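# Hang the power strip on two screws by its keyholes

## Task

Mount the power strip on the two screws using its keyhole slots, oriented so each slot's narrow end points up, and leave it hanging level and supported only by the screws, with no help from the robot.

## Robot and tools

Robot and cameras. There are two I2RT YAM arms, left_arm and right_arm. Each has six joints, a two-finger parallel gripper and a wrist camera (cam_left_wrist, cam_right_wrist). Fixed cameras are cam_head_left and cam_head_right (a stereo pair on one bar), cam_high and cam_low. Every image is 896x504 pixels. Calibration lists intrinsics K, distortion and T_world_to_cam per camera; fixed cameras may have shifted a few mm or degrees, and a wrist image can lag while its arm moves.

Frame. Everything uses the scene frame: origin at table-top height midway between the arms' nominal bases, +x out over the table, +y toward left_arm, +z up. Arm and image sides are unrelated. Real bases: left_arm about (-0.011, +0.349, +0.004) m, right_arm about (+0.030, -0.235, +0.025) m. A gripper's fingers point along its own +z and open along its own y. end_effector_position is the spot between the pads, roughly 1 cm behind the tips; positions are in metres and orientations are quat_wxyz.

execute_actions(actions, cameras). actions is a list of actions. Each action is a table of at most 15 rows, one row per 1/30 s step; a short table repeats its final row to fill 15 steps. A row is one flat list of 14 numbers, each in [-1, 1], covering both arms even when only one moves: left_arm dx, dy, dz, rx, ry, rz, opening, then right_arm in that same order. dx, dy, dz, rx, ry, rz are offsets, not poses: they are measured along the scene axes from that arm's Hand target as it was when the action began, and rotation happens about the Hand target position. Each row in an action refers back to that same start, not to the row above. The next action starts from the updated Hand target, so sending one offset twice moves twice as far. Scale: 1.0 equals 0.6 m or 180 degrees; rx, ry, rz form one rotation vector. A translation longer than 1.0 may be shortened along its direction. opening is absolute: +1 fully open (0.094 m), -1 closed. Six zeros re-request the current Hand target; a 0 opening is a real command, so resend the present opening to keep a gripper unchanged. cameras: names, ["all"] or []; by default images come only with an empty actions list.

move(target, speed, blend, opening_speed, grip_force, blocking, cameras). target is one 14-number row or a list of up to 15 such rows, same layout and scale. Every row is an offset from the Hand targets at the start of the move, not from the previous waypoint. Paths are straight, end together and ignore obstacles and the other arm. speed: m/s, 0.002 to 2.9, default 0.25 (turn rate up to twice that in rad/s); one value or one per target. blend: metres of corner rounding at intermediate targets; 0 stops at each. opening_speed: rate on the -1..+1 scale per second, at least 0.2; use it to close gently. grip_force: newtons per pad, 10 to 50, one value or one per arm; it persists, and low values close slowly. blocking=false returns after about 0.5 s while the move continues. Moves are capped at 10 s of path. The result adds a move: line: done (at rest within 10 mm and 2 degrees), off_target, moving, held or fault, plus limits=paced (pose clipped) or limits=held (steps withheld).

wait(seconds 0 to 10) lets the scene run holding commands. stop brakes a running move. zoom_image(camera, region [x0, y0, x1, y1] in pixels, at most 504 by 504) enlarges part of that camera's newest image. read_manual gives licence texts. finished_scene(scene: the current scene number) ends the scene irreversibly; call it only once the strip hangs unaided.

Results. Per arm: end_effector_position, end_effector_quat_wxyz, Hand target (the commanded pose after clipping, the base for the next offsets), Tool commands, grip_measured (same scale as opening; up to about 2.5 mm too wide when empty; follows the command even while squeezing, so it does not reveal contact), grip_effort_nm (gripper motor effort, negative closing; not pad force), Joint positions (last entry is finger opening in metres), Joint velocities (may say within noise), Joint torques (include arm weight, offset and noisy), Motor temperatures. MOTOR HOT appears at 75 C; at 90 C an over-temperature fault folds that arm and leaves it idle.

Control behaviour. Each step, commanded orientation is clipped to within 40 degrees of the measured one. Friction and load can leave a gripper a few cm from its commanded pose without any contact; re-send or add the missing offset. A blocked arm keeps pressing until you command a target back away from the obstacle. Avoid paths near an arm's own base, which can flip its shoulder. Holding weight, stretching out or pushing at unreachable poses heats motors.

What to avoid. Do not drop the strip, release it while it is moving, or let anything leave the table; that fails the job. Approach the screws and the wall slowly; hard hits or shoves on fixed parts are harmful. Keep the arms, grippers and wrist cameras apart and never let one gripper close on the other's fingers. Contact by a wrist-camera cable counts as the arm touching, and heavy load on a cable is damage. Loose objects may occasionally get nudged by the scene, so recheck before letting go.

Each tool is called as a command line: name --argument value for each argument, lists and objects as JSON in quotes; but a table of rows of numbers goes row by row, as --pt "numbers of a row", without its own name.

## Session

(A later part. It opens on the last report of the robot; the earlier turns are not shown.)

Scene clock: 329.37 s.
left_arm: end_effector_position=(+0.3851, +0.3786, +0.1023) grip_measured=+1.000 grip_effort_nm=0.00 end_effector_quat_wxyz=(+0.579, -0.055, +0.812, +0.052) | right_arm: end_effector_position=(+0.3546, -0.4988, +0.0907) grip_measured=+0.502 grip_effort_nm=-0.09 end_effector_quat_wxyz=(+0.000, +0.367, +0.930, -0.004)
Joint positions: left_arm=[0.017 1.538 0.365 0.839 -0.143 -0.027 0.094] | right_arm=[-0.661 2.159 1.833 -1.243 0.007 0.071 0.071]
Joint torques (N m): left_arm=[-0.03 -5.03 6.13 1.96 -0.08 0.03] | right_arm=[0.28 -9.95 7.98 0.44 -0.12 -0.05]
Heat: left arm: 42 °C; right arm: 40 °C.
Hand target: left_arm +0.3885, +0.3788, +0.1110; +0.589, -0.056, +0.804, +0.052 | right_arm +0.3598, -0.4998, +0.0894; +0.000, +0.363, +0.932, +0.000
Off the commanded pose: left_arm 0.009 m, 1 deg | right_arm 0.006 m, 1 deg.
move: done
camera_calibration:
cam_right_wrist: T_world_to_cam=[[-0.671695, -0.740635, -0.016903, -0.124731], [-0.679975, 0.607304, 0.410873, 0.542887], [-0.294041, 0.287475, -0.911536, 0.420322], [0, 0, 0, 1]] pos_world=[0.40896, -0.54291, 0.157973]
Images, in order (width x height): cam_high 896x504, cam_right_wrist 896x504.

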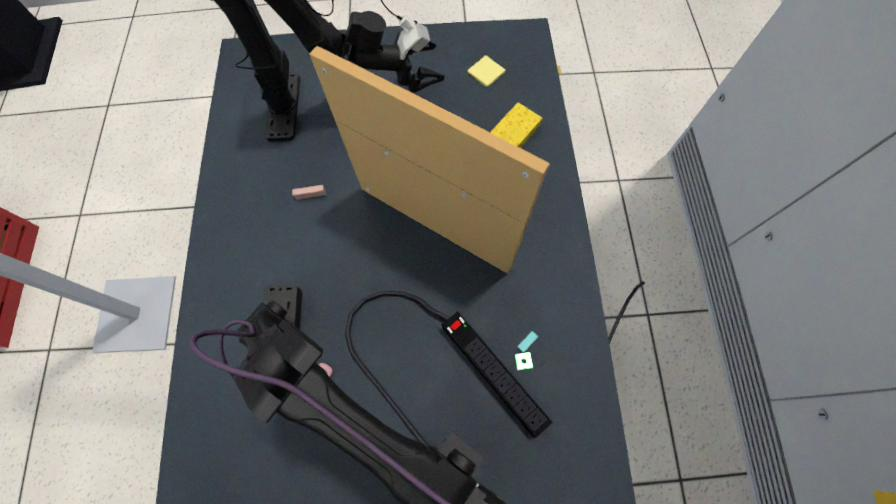

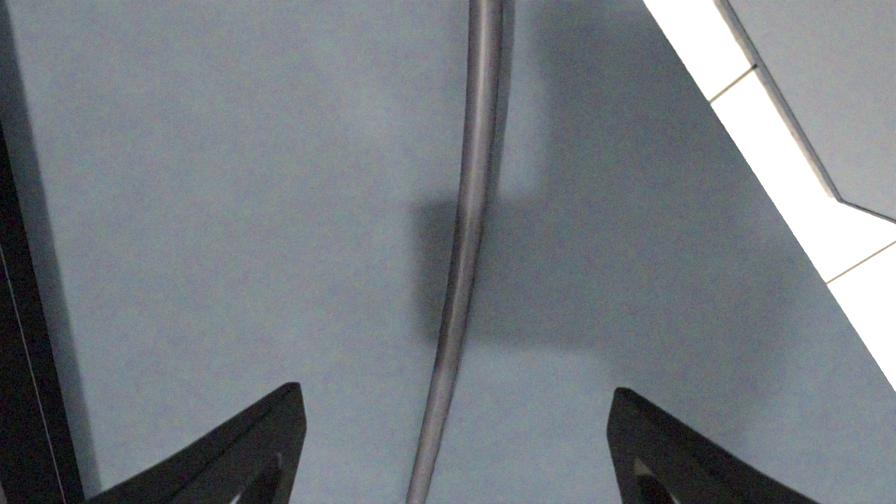

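move --pt "0 0 0 0 0 0 1.0 0.003 0.002 -0.1357 0 0 0.03 0.5" --pt "0 0 0 0 0 0 1.0 0.003 0.002 -0.1357 0 0 0.03 -0.95" --speed 0.2 --opening_speed 1.2 --cameras '["cam_right_wrist"]'

Scene clock: 333.20 s.
left_arm: end_effector_position=(+0.3851, +0.3786, +0.1023) grip_measured=+1.000 grip_effort_nm=0.00 end_effector_quat_wxyz=(+0.579, -0.055, +0.812, +0.052) | right_arm: end_effector_position=(+0.3596, -0.4996, +0.0133) grip_measured=-0.813 grip_effort_nm=-1.03 end_effector_quat_wxyz=(+0.000, +0.323, +0.946, -0.001)
Joint positions: left_arm=[0.017 1.538 0.365 0.839 -0.143 -0.027 0.094] | right_arm=[-0.658 2.247 1.661 -0.984 0.001 -0.021 0.009]
Joint torques (N m): left_arm=[-0.05 -5.01 6.12 1.96 -0.09 0.03] | right_arm=[0.59 -11.23 4.89 0.66 -0.04 -0.01]
Heat: left arm: 42 °C; right arm: 40 °C.
Hand target: left_arm +0.3885, +0.3788, +0.1110; +0.589, -0.056, +0.804, +0.052 | right_arm +0.3617, -0.4986, +0.0080; +0.000, +0.319, +0.948, +0.000
Off the commanded pose: left_arm 0.009 m, 1 deg | right_arm 0.006 m, 0 deg.
move: done
camera_calibration:
cam_right_wrist: T_world_to_cam=[[-0.597978, -0.801185, -0.0229038, -0.179978], [-0.735859, 0.537445, 0.411904, 0.5637], [-0.317702, 0.263163, -0.91094, 0.347888], [0, 0, 0, 1]] pos_world=[0.417706, -0.538705, 0.0805927]
Images, in order (width x height): cam_right_wrist 896x504.

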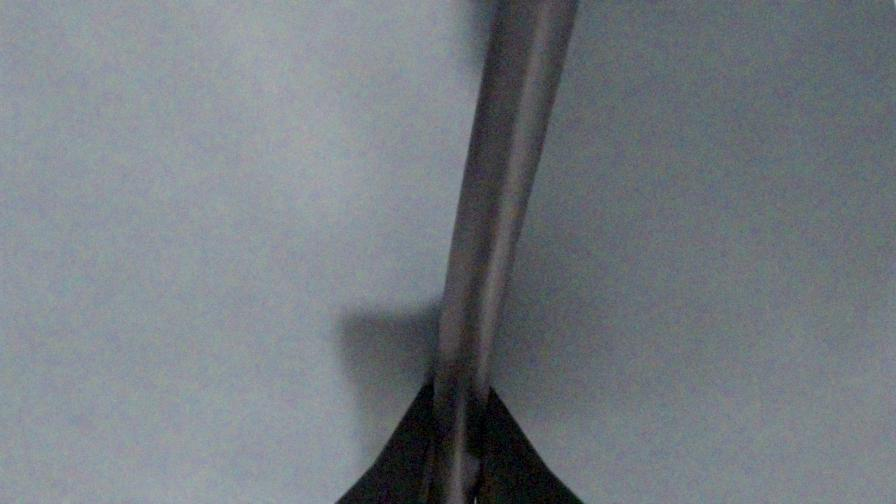

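move --target '[0, 0, 0, 0, 0, 0, 1.0, -0.2695, 0.2977, 0.035, 0, 0, 0, -0.95]' --speed 0.15 --cameras '["cam_high", "cam_right_wrist"]'

Scene clock: 337.63 s.
left_arm: end_effector_position=(+0.3851, +0.3786, +0.1023) grip_measured=+1.000 grip_effort_nm=0.01 end_effector_quat_wxyz=(+0.579, -0.055, +0.812, +0.052) | right_arm: end_effector_position=(+0.1958, -0.3182, +0.0251) grip_measured=-0.948 grip_effort_nm=-0.09 end_effector_quat_wxyz=(-0.002, +0.315, +0.949, -0.003)
Joint positions: left_arm=[0.017 1.538 0.365 0.839 -0.143 -0.027 0.094] | right_arm=[-0.442 1.373 0.607 -0.807 0.007 0.179 0.002]
Joint torques (N m): left_arm=[-0.03 -5.03 6.15 1.97 -0.08 0.03] | right_arm=[-0.54 -2.97 6.83 0.45 -0.09 0.13]
Heat: left arm: 42 °C; right arm: 39 °C.
Hand target: left_arm +0.3885, +0.3788, +0.1110; +0.589, -0.056, +0.804, +0.052 | right_arm +0.2000, -0.3200, +0.0289; +0.000, +0.319, +0.948, +0.000
Off the commanded pose: left_arm 0.009 m, 1 deg | right_arm 0.006 m, 1 deg.
move: done; limits=paced
camera_calibration:
cam_right_wrist: T_world_to_cam=[[-0.584911, -0.810931, -0.0164529, -0.138219], [-0.742255, 0.526978, 0.413946, 0.338791], [-0.327012, 0.254334, -0.910153, 0.257863], [0, 0, 0, 1]] pos_world=[0.254948, -0.356205, 0.0921789]
Images, in order (width x height): cam_high 896x504, cam_right_wrist 896x504.

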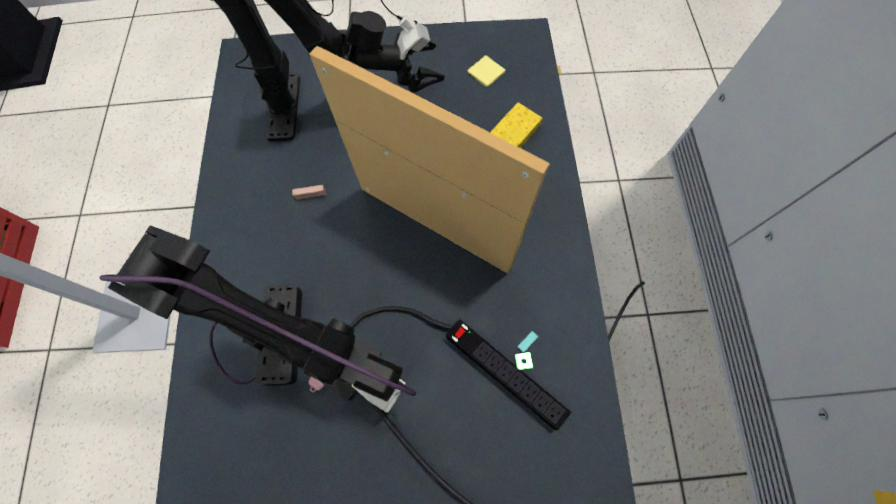

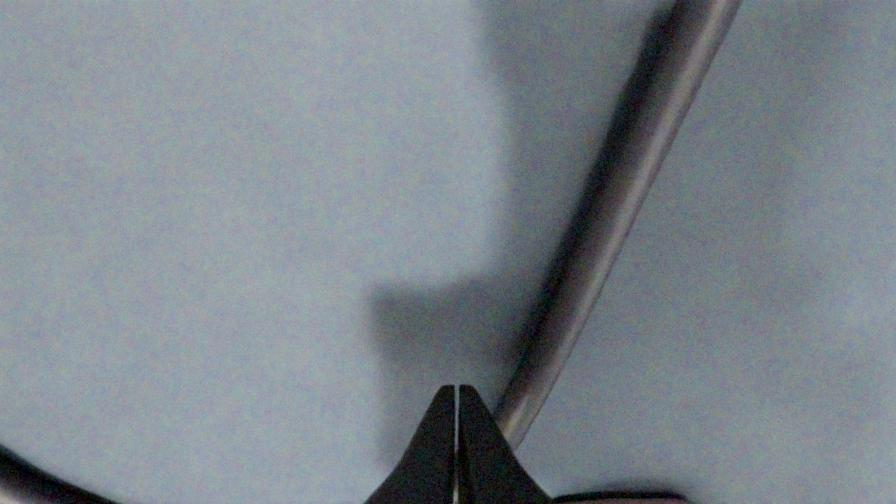

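move --pt "0 0 0 0 0 0 1.0 0.03 -0.05 0.085 0 0 0 -0.95" --pt "0 0 0 0 0 0 1.0 0.2417 -0.3183 0.085 0 0 0 -0.95" --speed 0.35 --blend '[0.03, 0]' --cameras '["cam_right_wrist"]'

Scene clock: 343.17 s.
left_arm: end_effector_position=(+0.3851, +0.3786, +0.1023) grip_measured=+1.000 grip_effort_nm=0.00 end_effector_quat_wxyz=(+0.579, -0.055, +0.812, +0.052) | right_arm: end_effector_position=(+0.3421, -0.5093, +0.0819) grip_measured=-0.948 grip_effort_nm=-0.09 end_effector_quat_wxyz=(+0.003, +0.322, +0.947, -0.004)
Joint positions: left_arm=[0.017 1.538 0.365 0.839 -0.143 -0.027 0.094] | right_arm=[-0.701 2.143 1.772 -1.19 0.004 -0.066 0.002]
Joint torques (N m): left_arm=[-0.03 -5.03 6.15 1.96 -0.09 0.03] | right_arm=[0.2 -9.66 7.95 0.41 -0.05 -0.03]
Heat: left arm: 42 °C; right arm: 39 °C.
Hand target: left_arm +0.3885, +0.3788, +0.1110; +0.589, -0.056, +0.804, +0.052 | right_arm +0.3450, -0.5109, +0.0800; +0.000, +0.319, +0.948, +0.000
Off the commanded pose: left_arm 0.009 m, 1 deg | right_arm 0.004 m, 1 deg.
move: done
camera_calibration:
cam_right_wrist: T_world_to_cam=[[-0.596131, -0.802661, -0.0190555, -0.198395], [-0.738839, 0.539133, 0.404293, 0.530322], [-0.314237, 0.25509, -0.914431, 0.402379], [0, 0, 0, 1]] pos_world=[0.399995, -0.547801, 0.149762]
Images, in order (width x height): cam_right_wrist 896x504.

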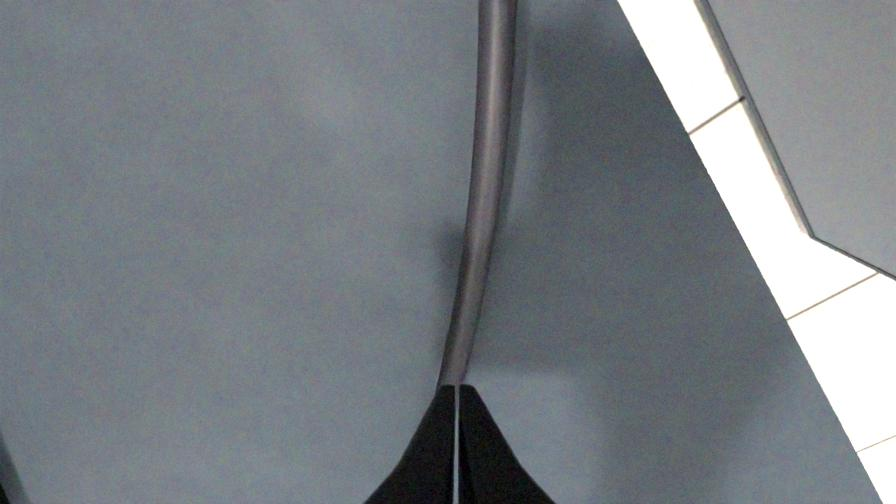

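move --pt "0 0 0 0 0 0 1.0 -0.004 -0.006 0 0 0 0.04 0.2" --pt "0 0 0 0 0 0 1.0 -0.004 -0.006 -0.128 0 0 0.04 0.2" --pt "0 0 0 0 0 0 1.0 -0.004 -0.006 -0.128 0 0 0.04 -0.97" --speed 0.2 --cameras '["cam_right_wrist"]'

Scene clock: 346.47 s.
left_arm: end_effector_position=(+0.3851, +0.3786, +0.1023) grip_measured=+1.000 grip_effort_nm=0.01 end_effector_quat_wxyz=(+0.579, -0.055, +0.812, +0.052) | right_arm: end_effector_position=(+0.3412, -0.5094, +0.0129) grip_measured=-0.817 grip_effort_nm=-1.02 end_effector_quat_wxyz=(-0.005, +0.258, +0.966, +0.002)
Joint positions: left_arm=[0.017 1.538 0.365 0.839 -0.143 -0.027 0.094] | right_arm=[-0.705 2.228 1.628 -0.98 0 -0.203 0.009]
Joint torques (N m): left_arm=[-0.02 -5.03 6.15 1.96 -0.08 0.03] | right_arm=[-0.59 -10.39 4.63 0.9 -0.06 -0.04]
Heat: left arm: 42 °C; right arm: 38 °C.
Hand target: left_arm +0.3885, +0.3788, +0.1110; +0.589, -0.056, +0.804, +0.052 | right_arm +0.3427, -0.5146, +0.0033; +0.000, +0.259, +0.966, +0.000
Off the commanded pose: left_arm 0.009 m, 1 deg | right_arm 0.011 m, 1 deg.
move: off_target (right_arm); target 3's new opening was sent with right_arm's hand 0.012 m and 1 deg from that target
camera_calibration:
cam_right_wrist: T_world_to_cam=[[-0.484878, -0.874189, -0.0262211, -0.274675], [-0.798388, 0.430197, 0.421316, 0.522212], [-0.357029, 0.225221, -0.906535, 0.33826], [0, 0, 0, 1]] pos_world=[0.404513, -0.540955, 0.0794261]
Images, in order (width x height): cam_right_wrist 896x504.

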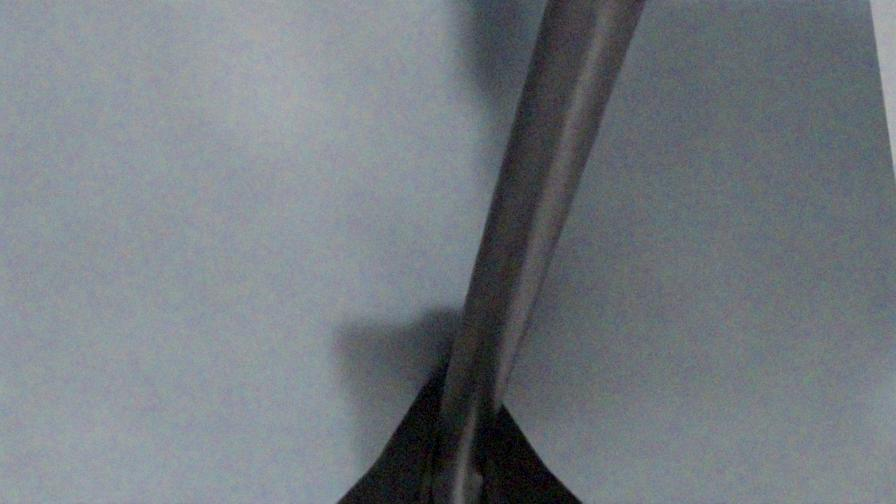

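move --pt "0 0 0 0 0 0 1.0 -0.002 0.007 0.008 0 0 0 -0.3" --pt "0 0 0 0 0 0 1.0 -0.002 0.007 0.008 0 0 -0.09 -0.3" --pt "0 0 0 0 0 0 1.0 -0.002 0.007 0.004 0 0 -0.09 -0.97" --speed 0.2 --cameras '["cam_right_wrist"]'

Scene clock: 350.50 s.
left_arm: end_effector_position=(+0.3851, +0.3786, +0.1023) grip_measured=+1.000 grip_effort_nm=0.00 end_effector_quat_wxyz=(+0.579, -0.055, +0.812, +0.052) | right_arm: end_effector_position=(+0.3422, -0.5113, +0.0126) grip_measured=-0.821 grip_effort_nm=-1.03 end_effector_quat_wxyz=(-0.001, +0.390, +0.921, +0.001)
Joint positions: left_arm=[0.017 1.538 0.365 0.839 -0.143 -0.027 0.094] | right_arm=[-0.707 2.228 1.627 -0.971 -0.001 0.074 0.008]
Joint torques (N m): left_arm=[-0.03 -5.03 6.13 1.97 -0.08 0.03] | right_arm=[0.03 -11.79 3.37 0.78 -0.01 0.09]
Heat: left arm: 42 °C; right arm: 38 °C.
Hand target: left_arm +0.3885, +0.3788, +0.1110; +0.589, -0.056, +0.804, +0.052 | right_arm +0.3415, -0.5104, +0.0056; +0.000, +0.392, +0.920, +0.000
Off the commanded pose: left_arm 0.009 m, 1 deg | right_arm 0.007 m, 0 deg.
move: done
camera_calibration:
cam_right_wrist: T_world_to_cam=[[-0.706657, -0.707098, -0.0254566, -0.114459], [-0.651258, 0.635945, 0.41405, 0.578941], [-0.276585, 0.30917, -0.909898, 0.354248], [0, 0, 0, 1]] pos_world=[0.394136, -0.558631, 0.0797056]
Images, in order (width x height): cam_right_wrist 896x504.

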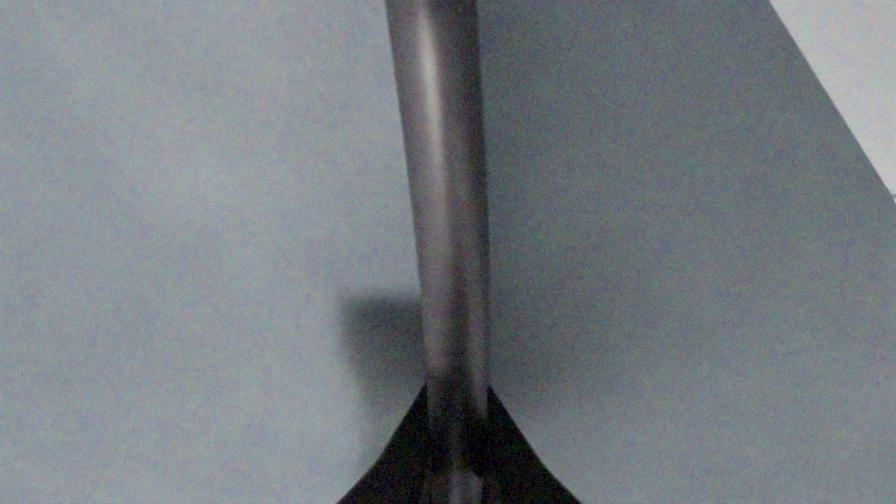

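move --target '[0, 0, 0, 0, 0, 0, 1.0, -0.236, 0.351, 0.012, 0, 0, 0, -0.97]' --speed 0.13 --cameras '["cam_high", "cam_right_wrist"]'

Scene clock: 355.73 s.
left_arm: end_effector_position=(+0.3851, +0.3786, +0.1023) grip_measured=+1.000 grip_effort_nm=0.01 end_effector_quat_wxyz=(+0.579, -0.055, +0.812, +0.052) | right_arm: end_effector_position=(+0.2948, -0.4087, +0.0899) grip_measured=-0.825 grip_effort_nm=-1.03 end_effector_quat_wxyz=(+0.445, +0.429, +0.777, -0.114)
Joint positions: left_arm=[0.017 1.538 0.365 0.839 -0.143 -0.027 0.094] | right_arm=[-0.417 1.156 0.284 0.231 0.259 0.442 0.008]
Joint torques (N m): left_arm=[-0.03 -5.03 6.15 1.96 -0.08 0.03] | right_arm=[7.2 -10.7 -3.18 -2.15 -0.77 0.17]
Heat: left arm: 42 °C; right arm: 37 °C.
Hand target: left_arm +0.3885, +0.3788, +0.1110; +0.589, -0.056, +0.804, +0.052 | right_arm +0.1998, -0.2998, +0.0128; +0.131, +0.413, +0.901, -0.034
Off the commanded pose: left_arm 0.009 m, 1 deg | right_arm 0.164 m, 56 deg; orientation clipped.
move: off_target (right_arm); limits=paced
camera_calibration:
cam_right_wrist: T_world_to_cam=[[-0.750863, -0.627473, -0.206115, -0.0117199], [-0.477867, 0.731568, -0.486263, 0.519657], [0.455904, -0.266622, -0.849155, -0.0770672], [0, 0, 0, 1]] pos_world=[0.274662, -0.408066, 0.184833]
Images, in order (width x height): cam_high 896x504, cam_right_wrist 896x504.

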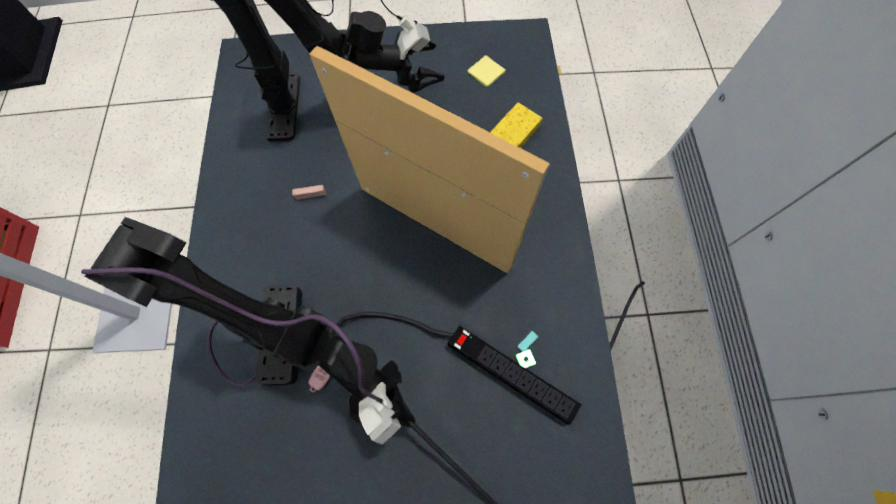

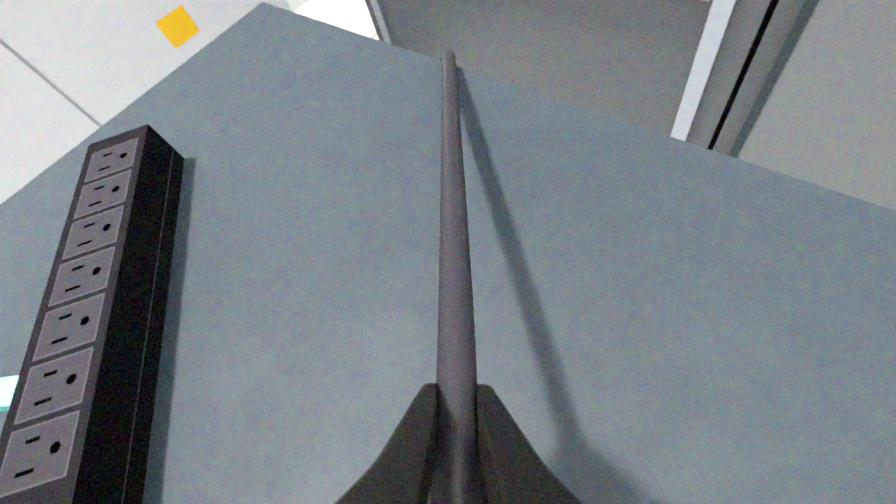

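move --pt "0 0 0 0 0 0 1.0 0.267 -0.2503 0.162 0.0519 0.0673 0.0168 -0.97" --pt "0 0 0 0 0 0 1.0 0.5003 -0.267 0.212 -0.0287 -0.1969 0.03 -0.97" --speed '[0.2, 0.25]' --blend '[0.02, 0]' --cameras '["cam_high", "cam_head_right", "cam_right_wrist"]'

Scene clock: 373.10 s.
left_arm: end_effector_position=(+0.3851, +0.3786, +0.1023) grip_measured=+1.000 grip_effort_nm=0.00 end_effector_quat_wxyz=(+0.579, -0.055, +0.812, +0.052) | right_arm: end_effector_position=(+0.4864, -0.4743, +0.1248) grip_measured=-0.825 grip_effort_nm=-1.03 end_effector_quat_wxyz=(+0.392, +0.377, +0.838, +0.035)
Joint positions: left_arm=[0.017 1.538 0.365 0.839 -0.143 -0.027 0.094] | right_arm=[-0.515 1.89 1.261 -0.143 -0.145 0.372 0.008]
Joint torques (N m): left_arm=[-0.03 -5.03 6.13 1.96 -0.08 0.03] | right_arm=[2 -11.95 5.31 2.16 -0.53 0.08]
Heat: left arm: 42 °C; right arm: 37 °C.
Hand target: left_arm +0.3885, +0.3788, +0.1110; +0.589, -0.056, +0.804, +0.052 | right_arm +0.5001, -0.4599, +0.1400; +0.418, +0.355, +0.834, +0.060
Off the commanded pose: left_arm 0.009 m, 1 deg | right_arm 0.025 m, 5 deg.
move: off_target (right_arm)
camera_calibration:
cam_right_wrist: T_world_to_cam=[[-0.58171, -0.729099, -0.360595, -0.0129077], [-0.668599, 0.681077, -0.298512, 0.721671], [0.463238, 0.0674458, -0.883664, 0.0070327], [0, 0, 0, 1]] pos_world=[0.471742, -0.501399, 0.216988]
Images, in order (width x height): cam_head_right 896x504, cam_high 896x504, cam_right_wrist 896x504.

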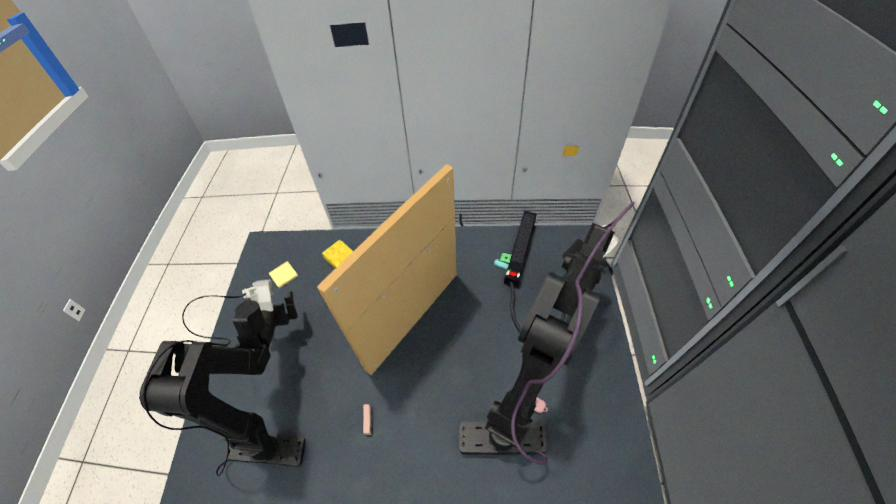

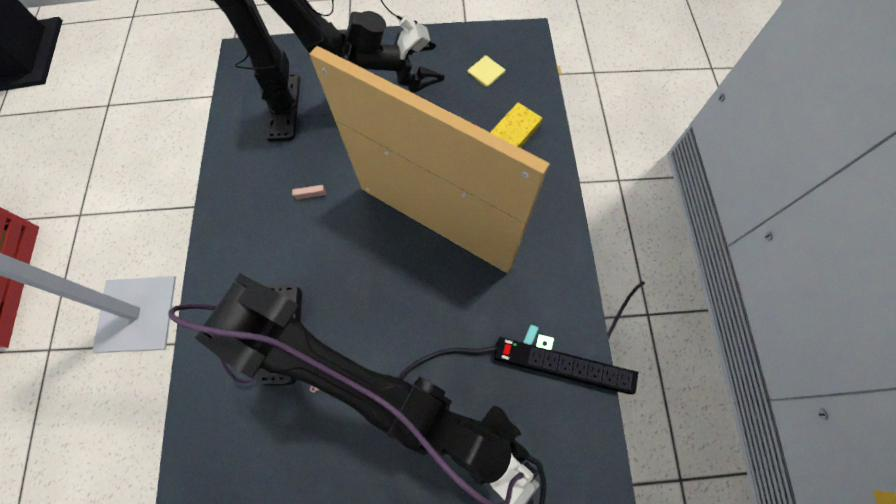

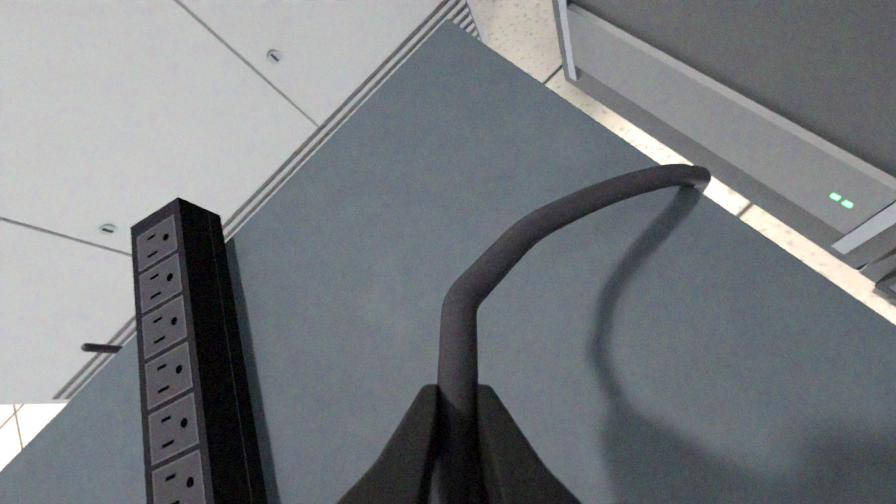

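move --pt "0 0 0 0 0 0 1.0 -0.02 -0.02 -0.16 0 0 0 -0.97" --pt "0 0 0 0 0 0 1.0 -0.02 -0.02 -0.16 0 0 0 -0.4" --speed 0.15 --opening_speed 0.6 --cameras '["cam_high", "cam_right_wrist"]'

Scene clock: 381.93 s.
left_arm: end_effector_position=(+0.3851, +0.3786, +0.1023) grip_measured=+1.000 grip_effort_nm=0.00 end_effector_quat_wxyz=(+0.579, -0.055, +0.812, +0.052) | right_arm: end_effector_position=(+0.4862, -0.4793, +0.0533) grip_measured=-0.401 grip_effort_nm=0.07 end_effector_quat_wxyz=(+0.423, +0.362, +0.829, +0.048)
Joint positions: left_arm=[0.017 1.538 0.365 0.839 -0.143 -0.027 0.094] | right_arm=[-0.543 2.035 1.08 0.245 -0.203 0.354 0.028]
Joint torques (N m): left_arm=[-0.02 -5.04 6.13 1.96 -0.08 0.03] | right_arm=[0.43 -8.91 4.74 1.98 -0.3 0.01]
Heat: left arm: 42 °C; right arm: 37 °C.
Hand target: left_arm +0.3885, +0.3788, +0.1110; +0.589, -0.056, +0.804, +0.052 | right_arm +0.4880, -0.4719, +0.0440; +0.418, +0.355, +0.834, +0.060
Off the commanded pose: left_arm 0.009 m, 1 deg | right_arm 0.012 m, 2 deg.
move: off_target (right_arm); target 2's new opening was sent with right_arm's hand 0.012 m and 2 deg from that target
camera_calibration:
cam_right_wrist: T_world_to_cam=[[-0.536191, -0.748357, -0.390463, -0.0722398], [-0.663577, 0.659608, -0.352962, 0.69368], [0.521694, 0.0698469, -0.850269, -0.0848734], [0, 0, 0, 1]] pos_world=[0.465853, -0.50569, 0.14447]
Images, in order (width x height): cam_high 896x504, cam_right_wrist 896x504.

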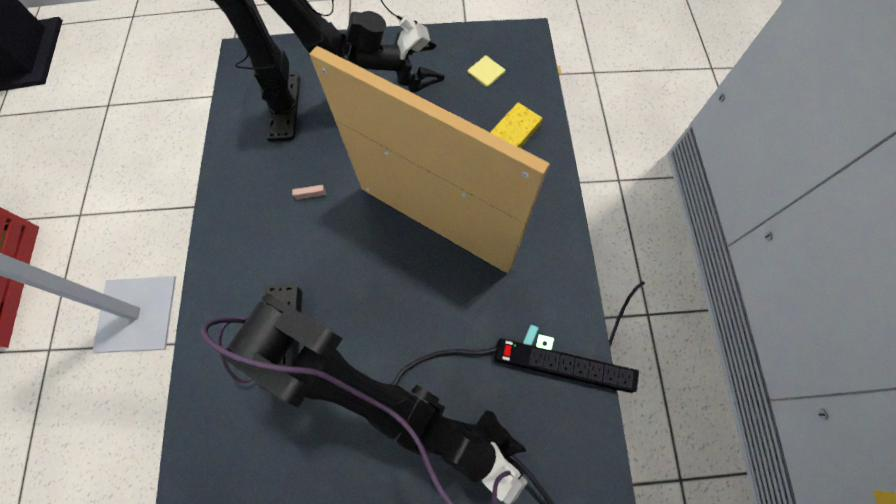

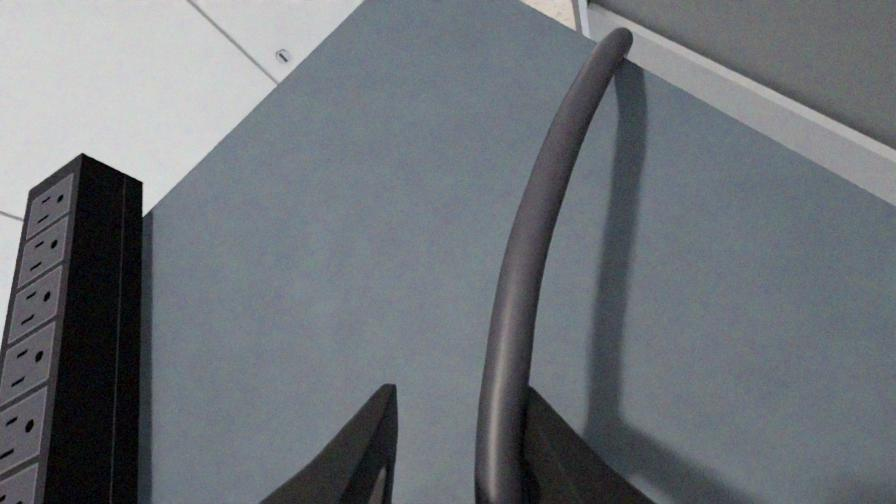

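move --pt "0 0 0 0 0 0 1.0 -0.1 0.033 0.12 0 0 0 -0.4" --pt "0 0 0 0 0 0 1.0 0.0267 0.29 0.15 0.0017 0.2804 0.1512 -0.4" --pt "0 0 0 0 0 0 1.0 0.0267 0.29 0.15 0.0017 0.2804 0.1512 1.0" --speed '[0.2, 0.35, 0.3]' --blend '[0.02, 0, 0]' --cameras '["cam_high", "cam_right_wrist"]'

Scene clock: 388.13 s.
left_arm: end_effector_position=(+0.3851, +0.3786, +0.1023) grip_measured=+1.000 grip_effort_nm=0.01 end_effector_quat_wxyz=(+0.579, -0.055, +0.812, +0.052) | right_arm: end_effector_position=(+0.5027, -0.2936, +0.1367) grip_measured=+0.998 grip_effort_nm=0.09 end_effector_quat_wxyz=(+0.027, +0.148, +0.989, +0.005)
Joint positions: left_arm=[0.017 1.538 0.365 0.839 -0.143 -0.027 0.094] | right_arm=[-0.108 2.436 2.487 -1.567 -0.01 0.169 0.094]
Joint torques (N m): left_arm=[-0.02 -5.04 6.13 1.96 -0.08 0.03] | right_arm=[-0.51 -11.82 7.9 0.47 0.05 -0.04]
Heat: left arm: 42 °C; right arm: 37 °C.
Hand target: left_arm +0.3885, +0.3788, +0.1110; +0.589, -0.056, +0.804, +0.052 | right_arm +0.5041, -0.2979, +0.1340; +0.000, +0.148, +0.989, +0.000
Off the commanded pose: left_arm 0.009 m, 1 deg | right_arm 0.005 m, 3 deg.
joint sent to its limit (right arm) — joint 4 (wrist pitch), lower limit. The joint targets are off in orientation, not in position.
move: off_target (right_arm); target 3's new opening was sent with right_arm's hand 0.005 m and 3 deg from that target
camera_calibration:
cam_right_wrist: T_world_to_cam=[[-0.275244, -0.960452, -0.0421063, -0.132893], [-0.899568, 0.241851, 0.36371, 0.509618], [-0.339142, 0.137987, -0.93056, 0.428213], [0, 0, 0, 1]] pos_world=[0.567083, -0.309977, 0.207529]
Images, in order (width x height): cam_high 896x504, cam_right_wrist 896x504.

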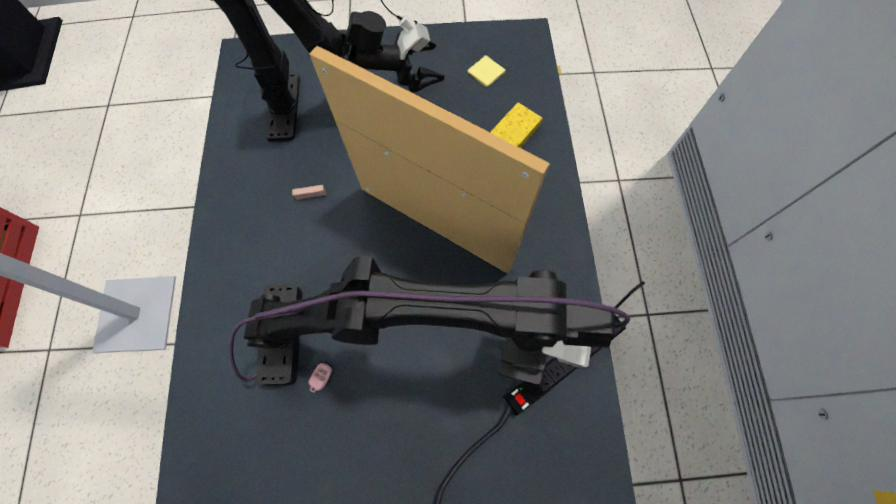

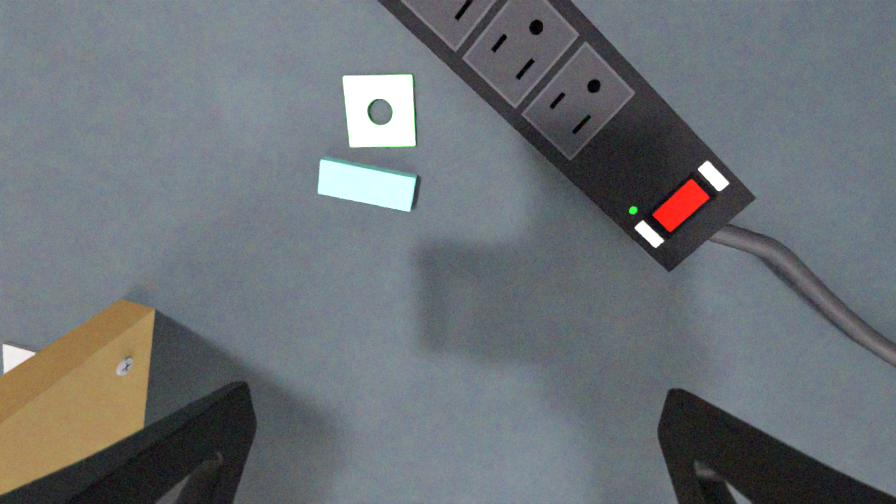

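move --pt "0 0 0 0 0 0 1.0 0.008 -0.126 -0.12 0 0 0.2778 1.0" --pt "0 0 0 0 0 0 1.0 0.008 -0.126 -0.206 0 0 0.2778 1.0" --speed '[0.3, 0.2]' --blend '[0.01, 0]' --cameras '["cam_right_wrist", "cam_high"]'

Scene clock: 400.27 s.
left_arm: end_effector_position=(+0.3851, +0.3786, +0.1023) grip_measured=+1.000 grip_effort_nm=0.00 end_effector_quat_wxyz=(+0.579, -0.055, +0.812, +0.052) | right_arm: end_effector_position=(+0.5080, -0.3725, +0.0169) grip_measured=+0.998 grip_effort_nm=0.08 end_effector_quat_wxyz=(+0.001, -0.281, +0.960, +0.001)
Joint positions: left_arm=[0.017 1.538 0.365 0.839 -0.143 -0.027 0.094] | right_arm=[-0.263 2.593 2.299 -1.276 -0.003 -0.853 0.094]
Joint torques (N m): left_arm=[-0.03 -5.03 6.13 1.96 -0.08 0.03] | right_arm=[-0.24 -13.71 5.09 0.64 0 -0.05]
Motor temperatures (°C): left_arm=[26 29 42 42 27 27 26] | right_arm=[28 37 38 34 27 25 25]
Heat: left arm: 42 °C; right arm: 38 °C.
Hand target: left_arm +0.3885, +0.3788, +0.1110; +0.589, -0.056, +0.804, +0.052 | right_arm +0.5089, -0.3736, +0.0104; +0.000, -0.284, +0.959, +0.000
Off the commanded pose: left_arm 0.009 m, 1 deg | right_arm 0.007 m, 0 deg.
move: done
camera_calibration:
cam_right_wrist: T_world_to_cam=[[0.553221, -0.83265, -0.0253214, -0.585826], [-0.75396, -0.513402, 0.409832, 0.220968], [-0.354247, -0.207636, -0.911809, 0.208035], [0, 0, 0, 1]] pos_world=[0.564388, -0.331147, 0.0842946]
Images, in order (width x height): cam_high 896x504, cam_right_wrist 896x504.

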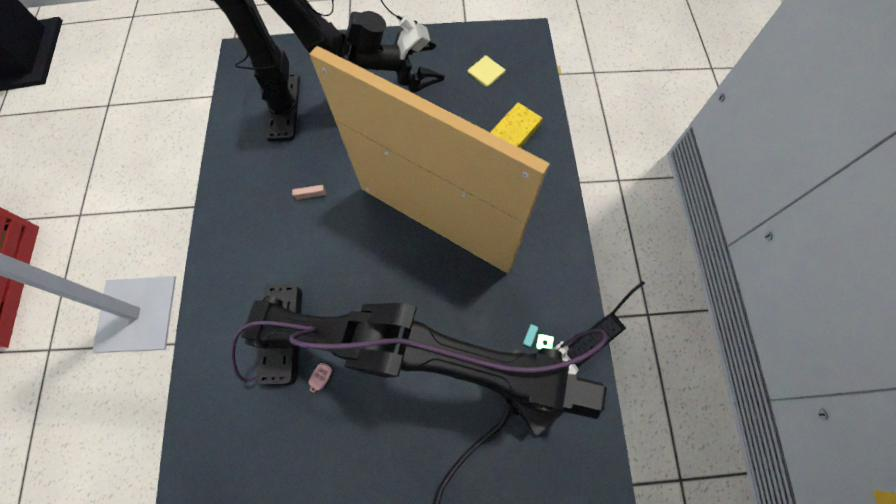

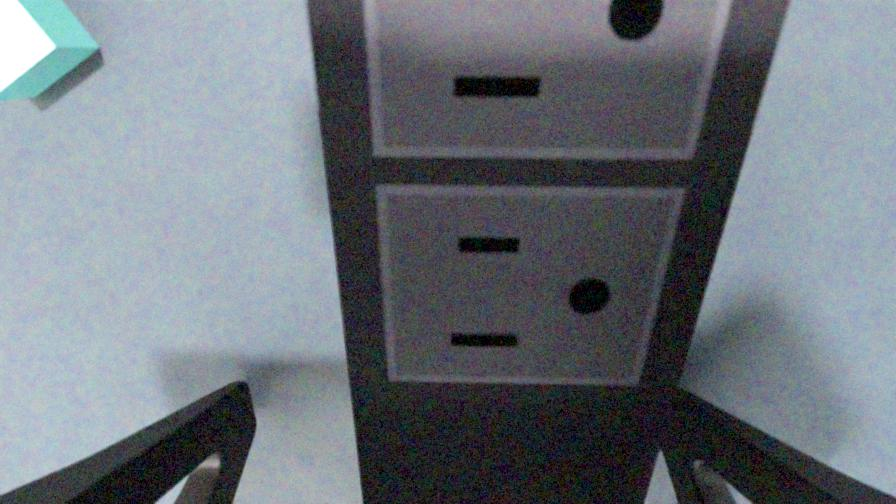

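move --pt "0 0 0 0 0 0 1.0 0.0088 -0.0132 0 0 0 0 1.0" --pt "0 0 0 0 0 0 1.0 0.0088 -0.0132 0 0 0 0 -0.2" --speed 0.1 --opening_speed 1.0 --cameras '[]'

move --pt "0 0 0 0 0 0 1.0 -0.12 -0.083 0.013 0 0 0.05 -0.2" --pt "0 0 0 0 0 0 1.0 -0.26 -0.165 0.013 0 0 0.2 -0.2" --speed 0.2 --blend '[0.02, 0]' --cameras '["cam_high", "cam_right_wrist"]'

Scene clock: 404.80 s.
left_arm: end_effector_position=(+0.3851, +0.3786, +0.1023) grip_measured=+1.000 grip_effort_nm=0.00 end_effector_quat_wxyz=(+0.579, -0.055, +0.812, +0.052) | right_arm: end_effector_position=(+0.5140, -0.3784, +0.0167) grip_measured=-0.099 grip_effort_nm=-1.03 end_effector_quat_wxyz=(+0.006, -0.284, +0.959, -0.002)
Joint positions: left_arm=[0.017 1.538 0.365 0.839 -0.143 -0.027 0.094] | right_arm=[-0.271 2.624 2.357 -1.29 -0.003 -0.867 0.042]
Joint torques (N m): left_arm=[-0.02 -5.04 6.13 1.97 -0.09 0.03] | right_arm=[-0.34 -12.55 8.05 0.46 -0.03 0]
Heat: left arm: 42 °C; right arm: 38 °C.
Hand target: left_arm +0.3885, +0.3788, +0.1110; +0.589, -0.056, +0.804, +0.052 | right_arm +0.5142, -0.3815, +0.0105; +0.000, -0.284, +0.959, +0.000
Off the commanded pose: left_arm 0.009 m, 1 deg | right_arm 0.007 m, 1 deg.
move: done
No camera images: "cameras" was empty.

Scene clock: 407.13 s.
left_arm: end_effector_position=(+0.3851, +0.3786, +0.1023) grip_measured=+1.000 grip_effort_nm=0.00 end_effector_quat_wxyz=(+0.579, -0.055, +0.812, +0.052) | right_arm: end_effector_position=(+0.3657, -0.4815, +0.0147) grip_measured=-0.099 grip_effort_nm=-1.03 end_effector_quat_wxyz=(+0.005, -0.563, +0.826, -0.002)
Joint positions: left_arm=[0.017 1.538 0.365 0.839 -0.143 -0.027 0.094] | right_arm=[-0.619 2.216 1.615 -0.963 -0.008 -1.835 0.042]
Joint torques (N m): left_arm=[-0.03 -5.03 6.15 1.96 -0.09 0.03] | right_arm=[-0.53 -14 3.37 0.47 0.09 -0.16]
Heat: left arm: 42 °C; right arm: 38 °C.
Hand target: left_arm +0.3885, +0.3788, +0.1110; +0.589, -0.056, +0.804, +0.052 | right_arm +0.3582, -0.4805, +0.0183; +0.000, -0.567, +0.824, +0.000
Off the commanded pose: left_arm 0.009 m, 1 deg | right_arm 0.008 m, 1 deg.
move: done
camera_calibration:
cam_right_wrist: T_world_to_cam=[[0.936245, -0.351008, -0.0154887, -0.506293], [-0.314765, -0.857529, 0.4069, -0.267599], [-0.156107, -0.376082, -0.913341, -0.0205679], [0, 0, 0, 1]] pos_world=[0.386573, -0.414922, 0.0822585]
Images, in order (width x height): cam_high 896x504, cam_right_wrist 896x504.

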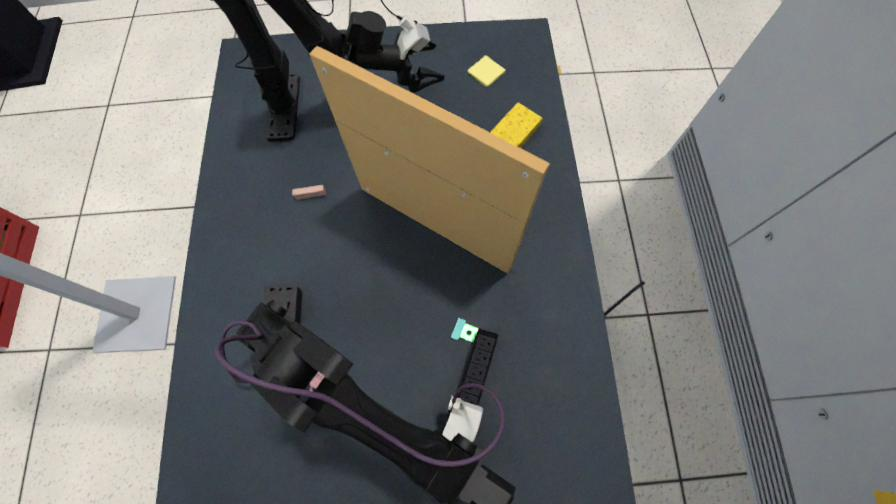

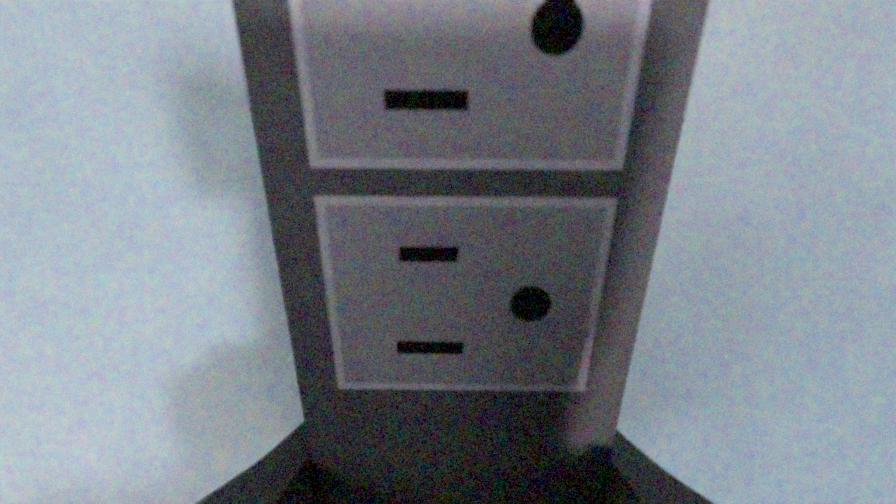

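move --pt "0 0 0 0 0 0 1.0 0 0 0.002 0 0 0 1.0" --pt "0 0 0 0 0 0 1.0 0.005 0.01 0.16 0 0 -0.2 1.0" --pt "0 0 0 0 0 0 1.0 0.023 0.042 0.2 0 0 -0.6 1.0" --pt "0 0 0 0 0 0 1.0 0.046 0.0837 0.12 0 0 -1.0 1.0" --speed '[0.2, 0.4, 0.5, 0.5]' --blend '[0, 0.03, 0.03, 0]' --cameras '["cam_high", "cam_right_wrist"]'

Scene clock: 414.27 s.
left_arm: end_effector_position=(+0.3851, +0.3786, +0.1023) grip_measured=+1.000 grip_effort_nm=0.00 end_effector_quat_wxyz=(+0.579, -0.055, +0.812, +0.052) | right_arm: end_effector_position=(+0.3843, -0.4298, +0.0818) grip_measured=+0.999 grip_effort_nm=0.07 end_effector_quat_wxyz=(-0.015, +0.823, +0.568, -0.003)
Joint positions: left_arm=[0.017 1.538 0.365 0.839 -0.143 -0.027 0.094] | right_arm=[-0.488 2.139 1.764 -1.227 -0.008 1.426 0.094]
Joint torques (N m): left_arm=[-0.03 -5.01 6.15 1.96 -0.09 0.03] | right_arm=[0.43 -14.26 4.34 0.59 0.03 0.09]
Heat: left arm: 42 °C; right arm: 38 °C.
Hand target: left_arm +0.3885, +0.3788, +0.1110; +0.589, -0.056, +0.804, +0.052 | right_arm +0.3858, -0.4303, +0.0903; +0.000, +0.824, +0.567, -0.001
Off the commanded pose: left_arm 0.009 m, 1 deg | right_arm 0.009 m, 2 deg.
move: done
camera_calibration:
cam_right_wrist: T_world_to_cam=[[-0.940372, 0.340114, 0.00490424, 0.512083], [0.310038, 0.851107, 0.423666, 0.248142], [0.139921, 0.399924, -0.905805, 0.28227], [0, 0, 0, 1]] pos_world=[0.365119, -0.498248, 0.148041]
Images, in order (width x height): cam_high 896x504, cam_right_wrist 896x504.

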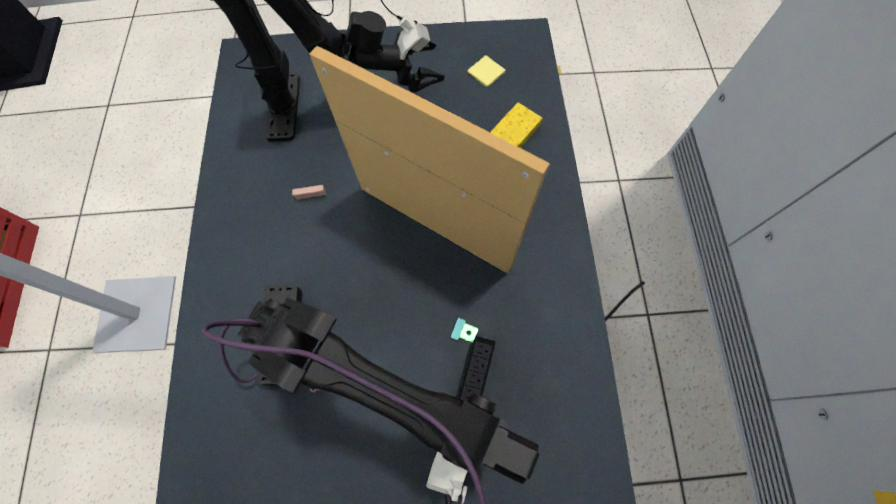

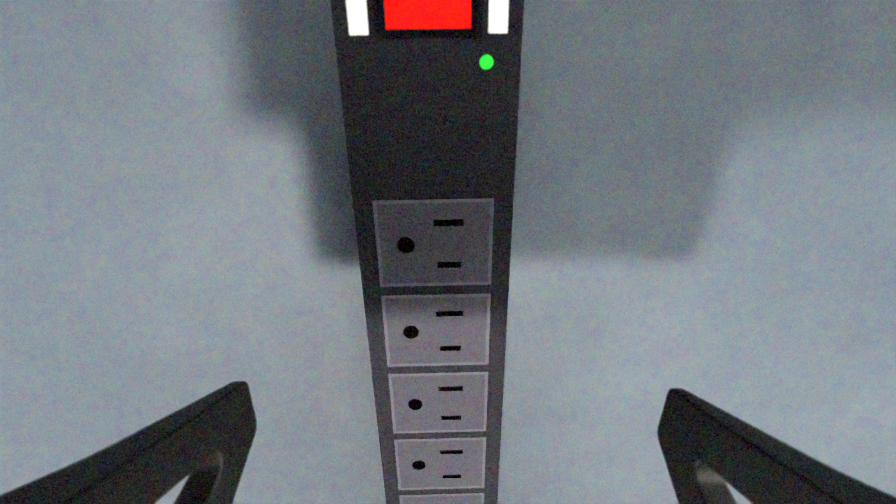

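move --pt "0 0 0 0 0 0 1.0 0.0087 -0.0132 -0.1322 0 0 0.005 1.0" --pt "0 0 0 0 0 0 1.0 0.0087 -0.0132 -0.1322 0 0 0.005 -0.2" --speed 0.2 --opening_speed 1.0 --cameras '[]'

move --pt "0 0 0 0 0 0 1.0 0.065 -0.003 0.0167 0 0 0.172 -0.2" --pt "0 0 0 0 0 0 1.0 0.148 0.0133 0.0167 0 0 0.339 -0.2" --pt "0 0 0 0 0 0 1.0 0.182 0.08 0.0167 0 0 0.506 -0.2" --speed 0.3 --blend '[0.02, 0.02, 0]' --cameras '["cam_high", "cam_right_wrist"]'

Scene clock: 419.73 s.
left_arm: end_effector_position=(+0.3851, +0.3786, +0.1023) grip_measured=+1.000 grip_effort_nm=0.00 end_effector_quat_wxyz=(+0.579, -0.055, +0.812, +0.052) | right_arm: end_effector_position=(+0.3925, -0.4344, +0.0165) grip_measured=-0.099 grip_effort_nm=-1.03 end_effector_quat_wxyz=(-0.001, +0.819, +0.574, +0.004)
Joint positions: left_arm=[0.017 1.538 0.365 0.839 -0.143 -0.027 0.094] | right_arm=[-0.488 2.207 1.608 -0.969 -0.008 1.41 0.042]
Joint torques (N m): left_arm=[-0.05 -5.03 6.15 1.96 -0.08 0.03] | right_arm=[-0.61 -10.85 4.86 0.68 0.07 -0.02]
Heat: left arm: 42 °C; right arm: 39 °C.
Hand target: left_arm +0.3885, +0.3788, +0.1110; +0.589, -0.056, +0.804, +0.052 | right_arm +0.3909, -0.4381, +0.0109; +0.000, +0.820, +0.573, -0.001
Off the commanded pose: left_arm 0.009 m, 1 deg | right_arm 0.007 m, 1 deg.
move: done
No camera images: "cameras" was empty.

Scene clock: 423.13 s.
left_arm: end_effector_position=(+0.3851, +0.3786, +0.1023) grip_measured=+1.000 grip_effort_nm=0.00 end_effector_quat_wxyz=(+0.579, -0.055, +0.812, +0.052) | right_arm: end_effector_position=(+0.4946, -0.4055, +0.0231) grip_measured=-0.100 grip_effort_nm=-1.03 end_effector_quat_wxyz=(+0.008, +0.206, +0.978, -0.022)
Joint positions: left_arm=[0.017 1.538 0.365 0.839 -0.143 -0.027 0.094] | right_arm=[-0.318 2.543 2.228 -1.235 0.042 0.076 0.042]
Joint torques (N m): left_arm=[-0.02 -5.03 6.13 1.97 -0.09 0.03] | right_arm=[1.72 -12.96 8.46 0.31 -0.39 -0.55]
Heat: left arm: 42 °C; right arm: 39 °C.
Hand target: left_arm +0.3885, +0.3788, +0.1110; +0.589, -0.056, +0.804, +0.052 | right_arm +0.5002, -0.3903, +0.0210; +0.001, +0.165, +0.986, -0.001
Off the commanded pose: left_arm 0.009 m, 1 deg | right_arm 0.016 m, 5 deg.
move: off_target (right_arm)
camera_calibration:
cam_right_wrist: T_world_to_cam=[[-0.387706, -0.921634, 0.0165988, -0.177494], [-0.84594, 0.362901, 0.390754, 0.592683], [-0.366156, 0.137456, -0.920346, 0.348099], [0, 0, 0, 1]] pos_world=[0.560017, -0.426517, 0.0917246]
Images, in order (width x height): cam_high 896x504, cam_right_wrist 896x504.

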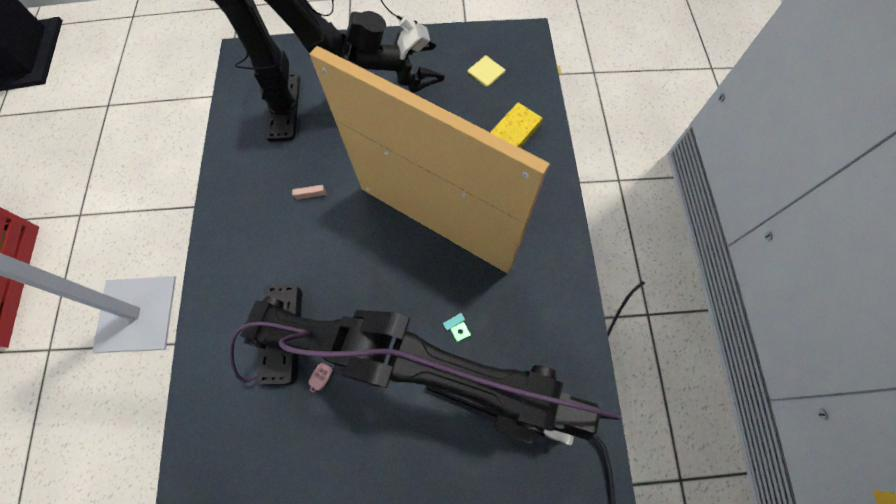

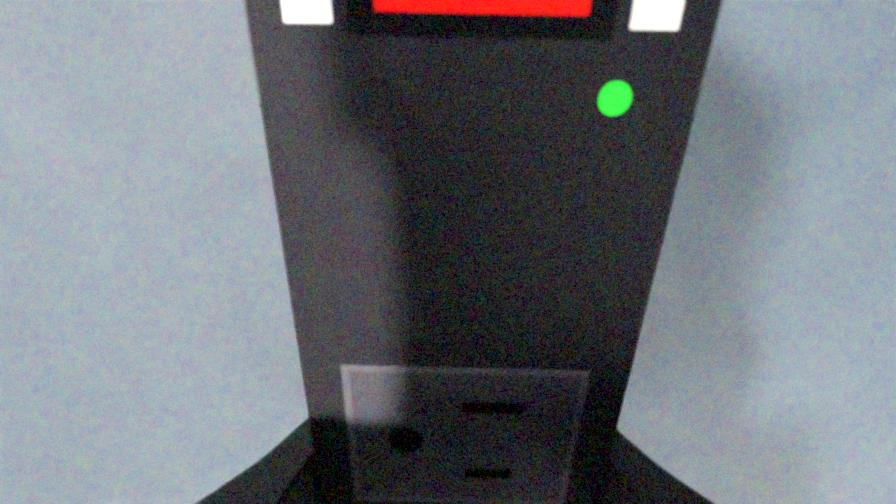

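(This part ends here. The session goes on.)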